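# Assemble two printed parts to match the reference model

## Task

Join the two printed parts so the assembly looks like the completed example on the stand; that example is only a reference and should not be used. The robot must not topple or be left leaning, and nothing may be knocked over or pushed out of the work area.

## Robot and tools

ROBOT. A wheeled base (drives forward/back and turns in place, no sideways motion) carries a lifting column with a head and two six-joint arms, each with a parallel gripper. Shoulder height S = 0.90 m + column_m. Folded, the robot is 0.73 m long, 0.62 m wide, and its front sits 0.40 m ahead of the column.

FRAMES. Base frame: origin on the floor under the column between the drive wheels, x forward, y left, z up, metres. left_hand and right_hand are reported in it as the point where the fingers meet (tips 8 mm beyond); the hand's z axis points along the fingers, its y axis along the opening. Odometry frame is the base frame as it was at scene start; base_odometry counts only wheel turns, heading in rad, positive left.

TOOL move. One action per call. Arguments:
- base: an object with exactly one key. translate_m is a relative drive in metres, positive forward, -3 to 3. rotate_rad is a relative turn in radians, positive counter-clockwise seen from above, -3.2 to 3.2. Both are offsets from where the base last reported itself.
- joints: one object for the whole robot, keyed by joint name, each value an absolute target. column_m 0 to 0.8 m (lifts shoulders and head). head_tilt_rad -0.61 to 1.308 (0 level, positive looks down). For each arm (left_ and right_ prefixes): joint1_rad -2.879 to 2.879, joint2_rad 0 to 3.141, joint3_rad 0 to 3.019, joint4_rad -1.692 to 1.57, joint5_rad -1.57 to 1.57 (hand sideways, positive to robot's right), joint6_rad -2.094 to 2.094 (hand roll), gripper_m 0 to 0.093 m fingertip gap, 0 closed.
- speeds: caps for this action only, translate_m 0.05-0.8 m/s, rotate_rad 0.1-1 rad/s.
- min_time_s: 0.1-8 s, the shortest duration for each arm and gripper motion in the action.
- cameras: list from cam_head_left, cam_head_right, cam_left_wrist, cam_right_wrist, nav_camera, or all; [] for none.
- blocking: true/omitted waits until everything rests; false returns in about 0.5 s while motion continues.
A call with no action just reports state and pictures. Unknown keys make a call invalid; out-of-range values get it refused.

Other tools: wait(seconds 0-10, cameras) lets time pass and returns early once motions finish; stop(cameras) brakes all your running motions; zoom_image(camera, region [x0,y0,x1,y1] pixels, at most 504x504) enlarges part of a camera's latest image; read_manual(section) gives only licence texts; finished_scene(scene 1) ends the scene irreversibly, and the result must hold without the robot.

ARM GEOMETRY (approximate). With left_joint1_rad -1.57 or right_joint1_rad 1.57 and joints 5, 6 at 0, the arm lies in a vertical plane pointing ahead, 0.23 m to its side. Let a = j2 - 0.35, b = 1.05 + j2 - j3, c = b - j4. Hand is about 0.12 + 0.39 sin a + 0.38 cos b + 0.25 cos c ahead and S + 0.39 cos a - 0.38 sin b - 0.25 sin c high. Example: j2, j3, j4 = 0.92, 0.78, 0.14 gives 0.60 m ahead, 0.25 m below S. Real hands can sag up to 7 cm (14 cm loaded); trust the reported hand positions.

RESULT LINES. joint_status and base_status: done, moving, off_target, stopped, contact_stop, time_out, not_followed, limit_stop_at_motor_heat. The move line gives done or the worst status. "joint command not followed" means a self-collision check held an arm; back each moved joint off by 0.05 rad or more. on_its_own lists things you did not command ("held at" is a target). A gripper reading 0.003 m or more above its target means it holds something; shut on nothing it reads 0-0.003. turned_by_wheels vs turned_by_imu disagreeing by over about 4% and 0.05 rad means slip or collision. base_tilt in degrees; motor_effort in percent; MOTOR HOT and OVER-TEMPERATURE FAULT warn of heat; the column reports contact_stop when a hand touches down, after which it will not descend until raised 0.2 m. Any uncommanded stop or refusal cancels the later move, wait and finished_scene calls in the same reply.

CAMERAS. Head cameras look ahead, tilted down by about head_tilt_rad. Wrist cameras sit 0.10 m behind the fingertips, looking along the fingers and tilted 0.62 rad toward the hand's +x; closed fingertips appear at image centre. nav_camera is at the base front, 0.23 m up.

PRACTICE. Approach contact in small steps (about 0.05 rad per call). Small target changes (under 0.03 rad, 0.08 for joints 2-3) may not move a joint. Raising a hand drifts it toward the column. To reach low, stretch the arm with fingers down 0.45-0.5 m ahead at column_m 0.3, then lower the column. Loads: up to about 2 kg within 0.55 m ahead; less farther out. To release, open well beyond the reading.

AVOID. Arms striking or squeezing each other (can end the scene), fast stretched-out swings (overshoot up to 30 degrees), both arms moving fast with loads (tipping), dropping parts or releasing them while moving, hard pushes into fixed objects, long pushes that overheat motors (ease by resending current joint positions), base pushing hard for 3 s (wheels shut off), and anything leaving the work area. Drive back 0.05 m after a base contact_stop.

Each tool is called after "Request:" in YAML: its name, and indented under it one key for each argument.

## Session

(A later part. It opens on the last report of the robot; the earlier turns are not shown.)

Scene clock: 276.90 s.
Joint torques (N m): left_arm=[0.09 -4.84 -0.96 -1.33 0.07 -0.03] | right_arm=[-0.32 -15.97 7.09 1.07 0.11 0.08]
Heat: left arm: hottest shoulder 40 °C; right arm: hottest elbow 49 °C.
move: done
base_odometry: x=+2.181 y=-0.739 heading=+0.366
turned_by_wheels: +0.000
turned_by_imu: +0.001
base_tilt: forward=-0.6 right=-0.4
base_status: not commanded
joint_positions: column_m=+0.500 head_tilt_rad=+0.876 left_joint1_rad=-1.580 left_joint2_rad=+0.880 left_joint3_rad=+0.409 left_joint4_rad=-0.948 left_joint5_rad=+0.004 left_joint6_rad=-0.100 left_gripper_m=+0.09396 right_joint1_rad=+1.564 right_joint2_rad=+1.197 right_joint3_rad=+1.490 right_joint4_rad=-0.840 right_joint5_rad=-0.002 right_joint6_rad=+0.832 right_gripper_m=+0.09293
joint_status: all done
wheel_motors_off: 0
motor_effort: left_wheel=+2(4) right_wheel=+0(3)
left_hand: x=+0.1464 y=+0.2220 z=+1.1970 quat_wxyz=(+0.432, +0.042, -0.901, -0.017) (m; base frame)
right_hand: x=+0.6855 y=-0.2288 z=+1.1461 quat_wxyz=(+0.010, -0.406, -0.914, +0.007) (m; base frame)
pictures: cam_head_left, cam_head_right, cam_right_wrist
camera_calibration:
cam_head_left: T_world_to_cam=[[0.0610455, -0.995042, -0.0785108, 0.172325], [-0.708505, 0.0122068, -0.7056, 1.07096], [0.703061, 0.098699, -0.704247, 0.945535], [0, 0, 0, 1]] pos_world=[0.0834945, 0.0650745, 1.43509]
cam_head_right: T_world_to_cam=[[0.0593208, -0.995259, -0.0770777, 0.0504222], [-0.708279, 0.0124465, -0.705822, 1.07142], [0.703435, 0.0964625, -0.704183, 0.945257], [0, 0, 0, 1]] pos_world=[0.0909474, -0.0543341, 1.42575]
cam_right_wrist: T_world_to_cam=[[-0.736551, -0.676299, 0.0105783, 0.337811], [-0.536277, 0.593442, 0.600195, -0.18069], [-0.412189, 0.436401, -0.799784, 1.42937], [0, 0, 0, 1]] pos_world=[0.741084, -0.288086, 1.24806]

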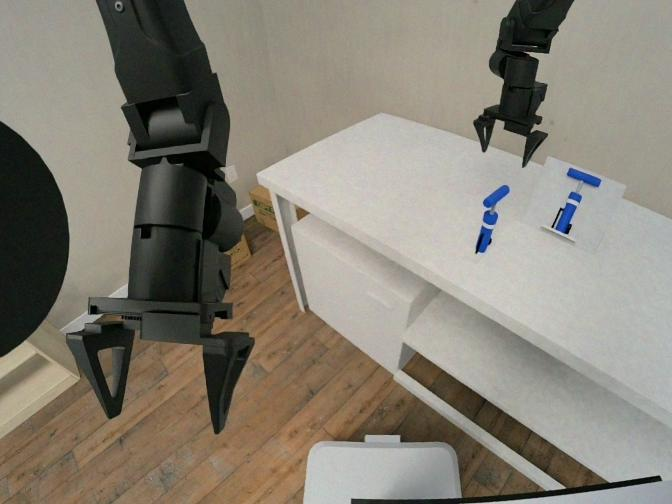

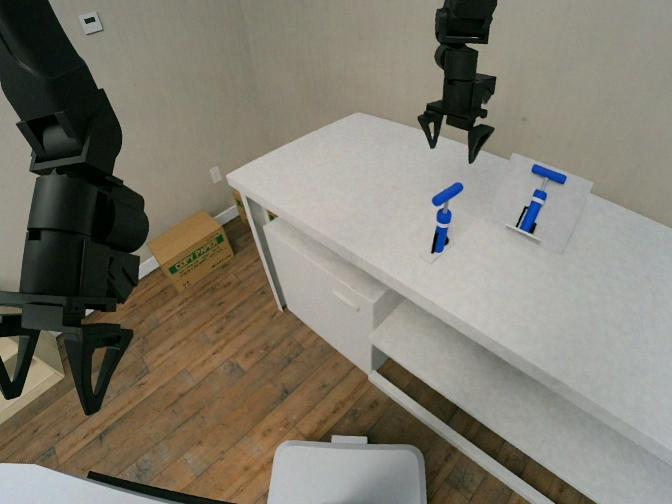

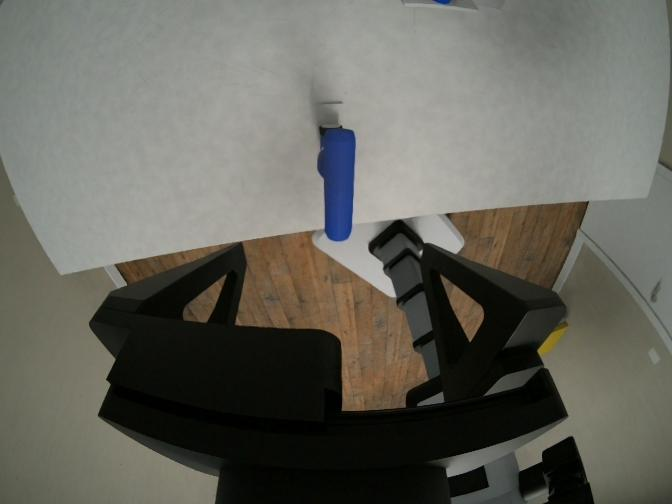

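Request:
zoom_image:
  camera: "cam_head_right"
  region: [420, 175, 475, 260]

Request:
zoom_image:
  camera: "cam_head_left"
  region: [465, 175, 520, 260]

Request:
zoom_image:
  camera: "cam_head_left"
  region: [545, 165, 605, 245]

Scaled by 5.929 from the camera's 672x504 image, which has a finer 960x720 frame.

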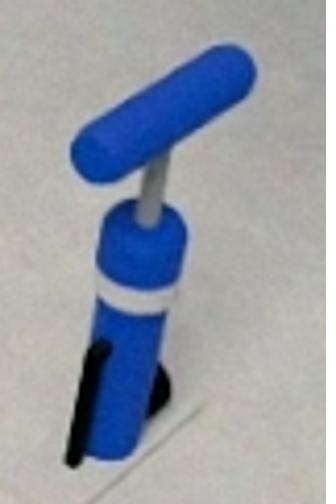

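Scaled by 5.929 from the camera's 672x504 image, which has a finer 960x720 frame.

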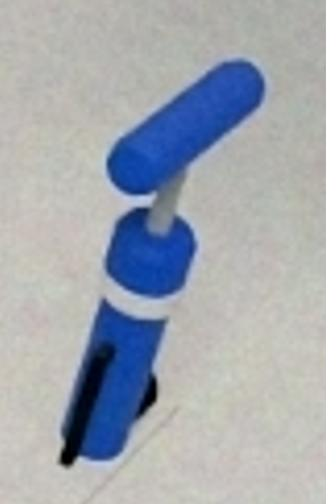

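Scaled by 6.300 from the camera's 672x504 image, which has a finer 960x720 frame.

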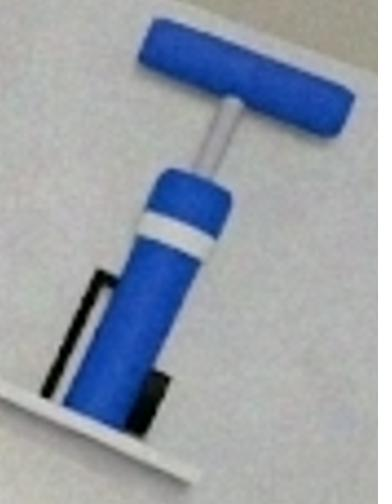

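Request:
finished_scene:

The scene is finished: the task was done.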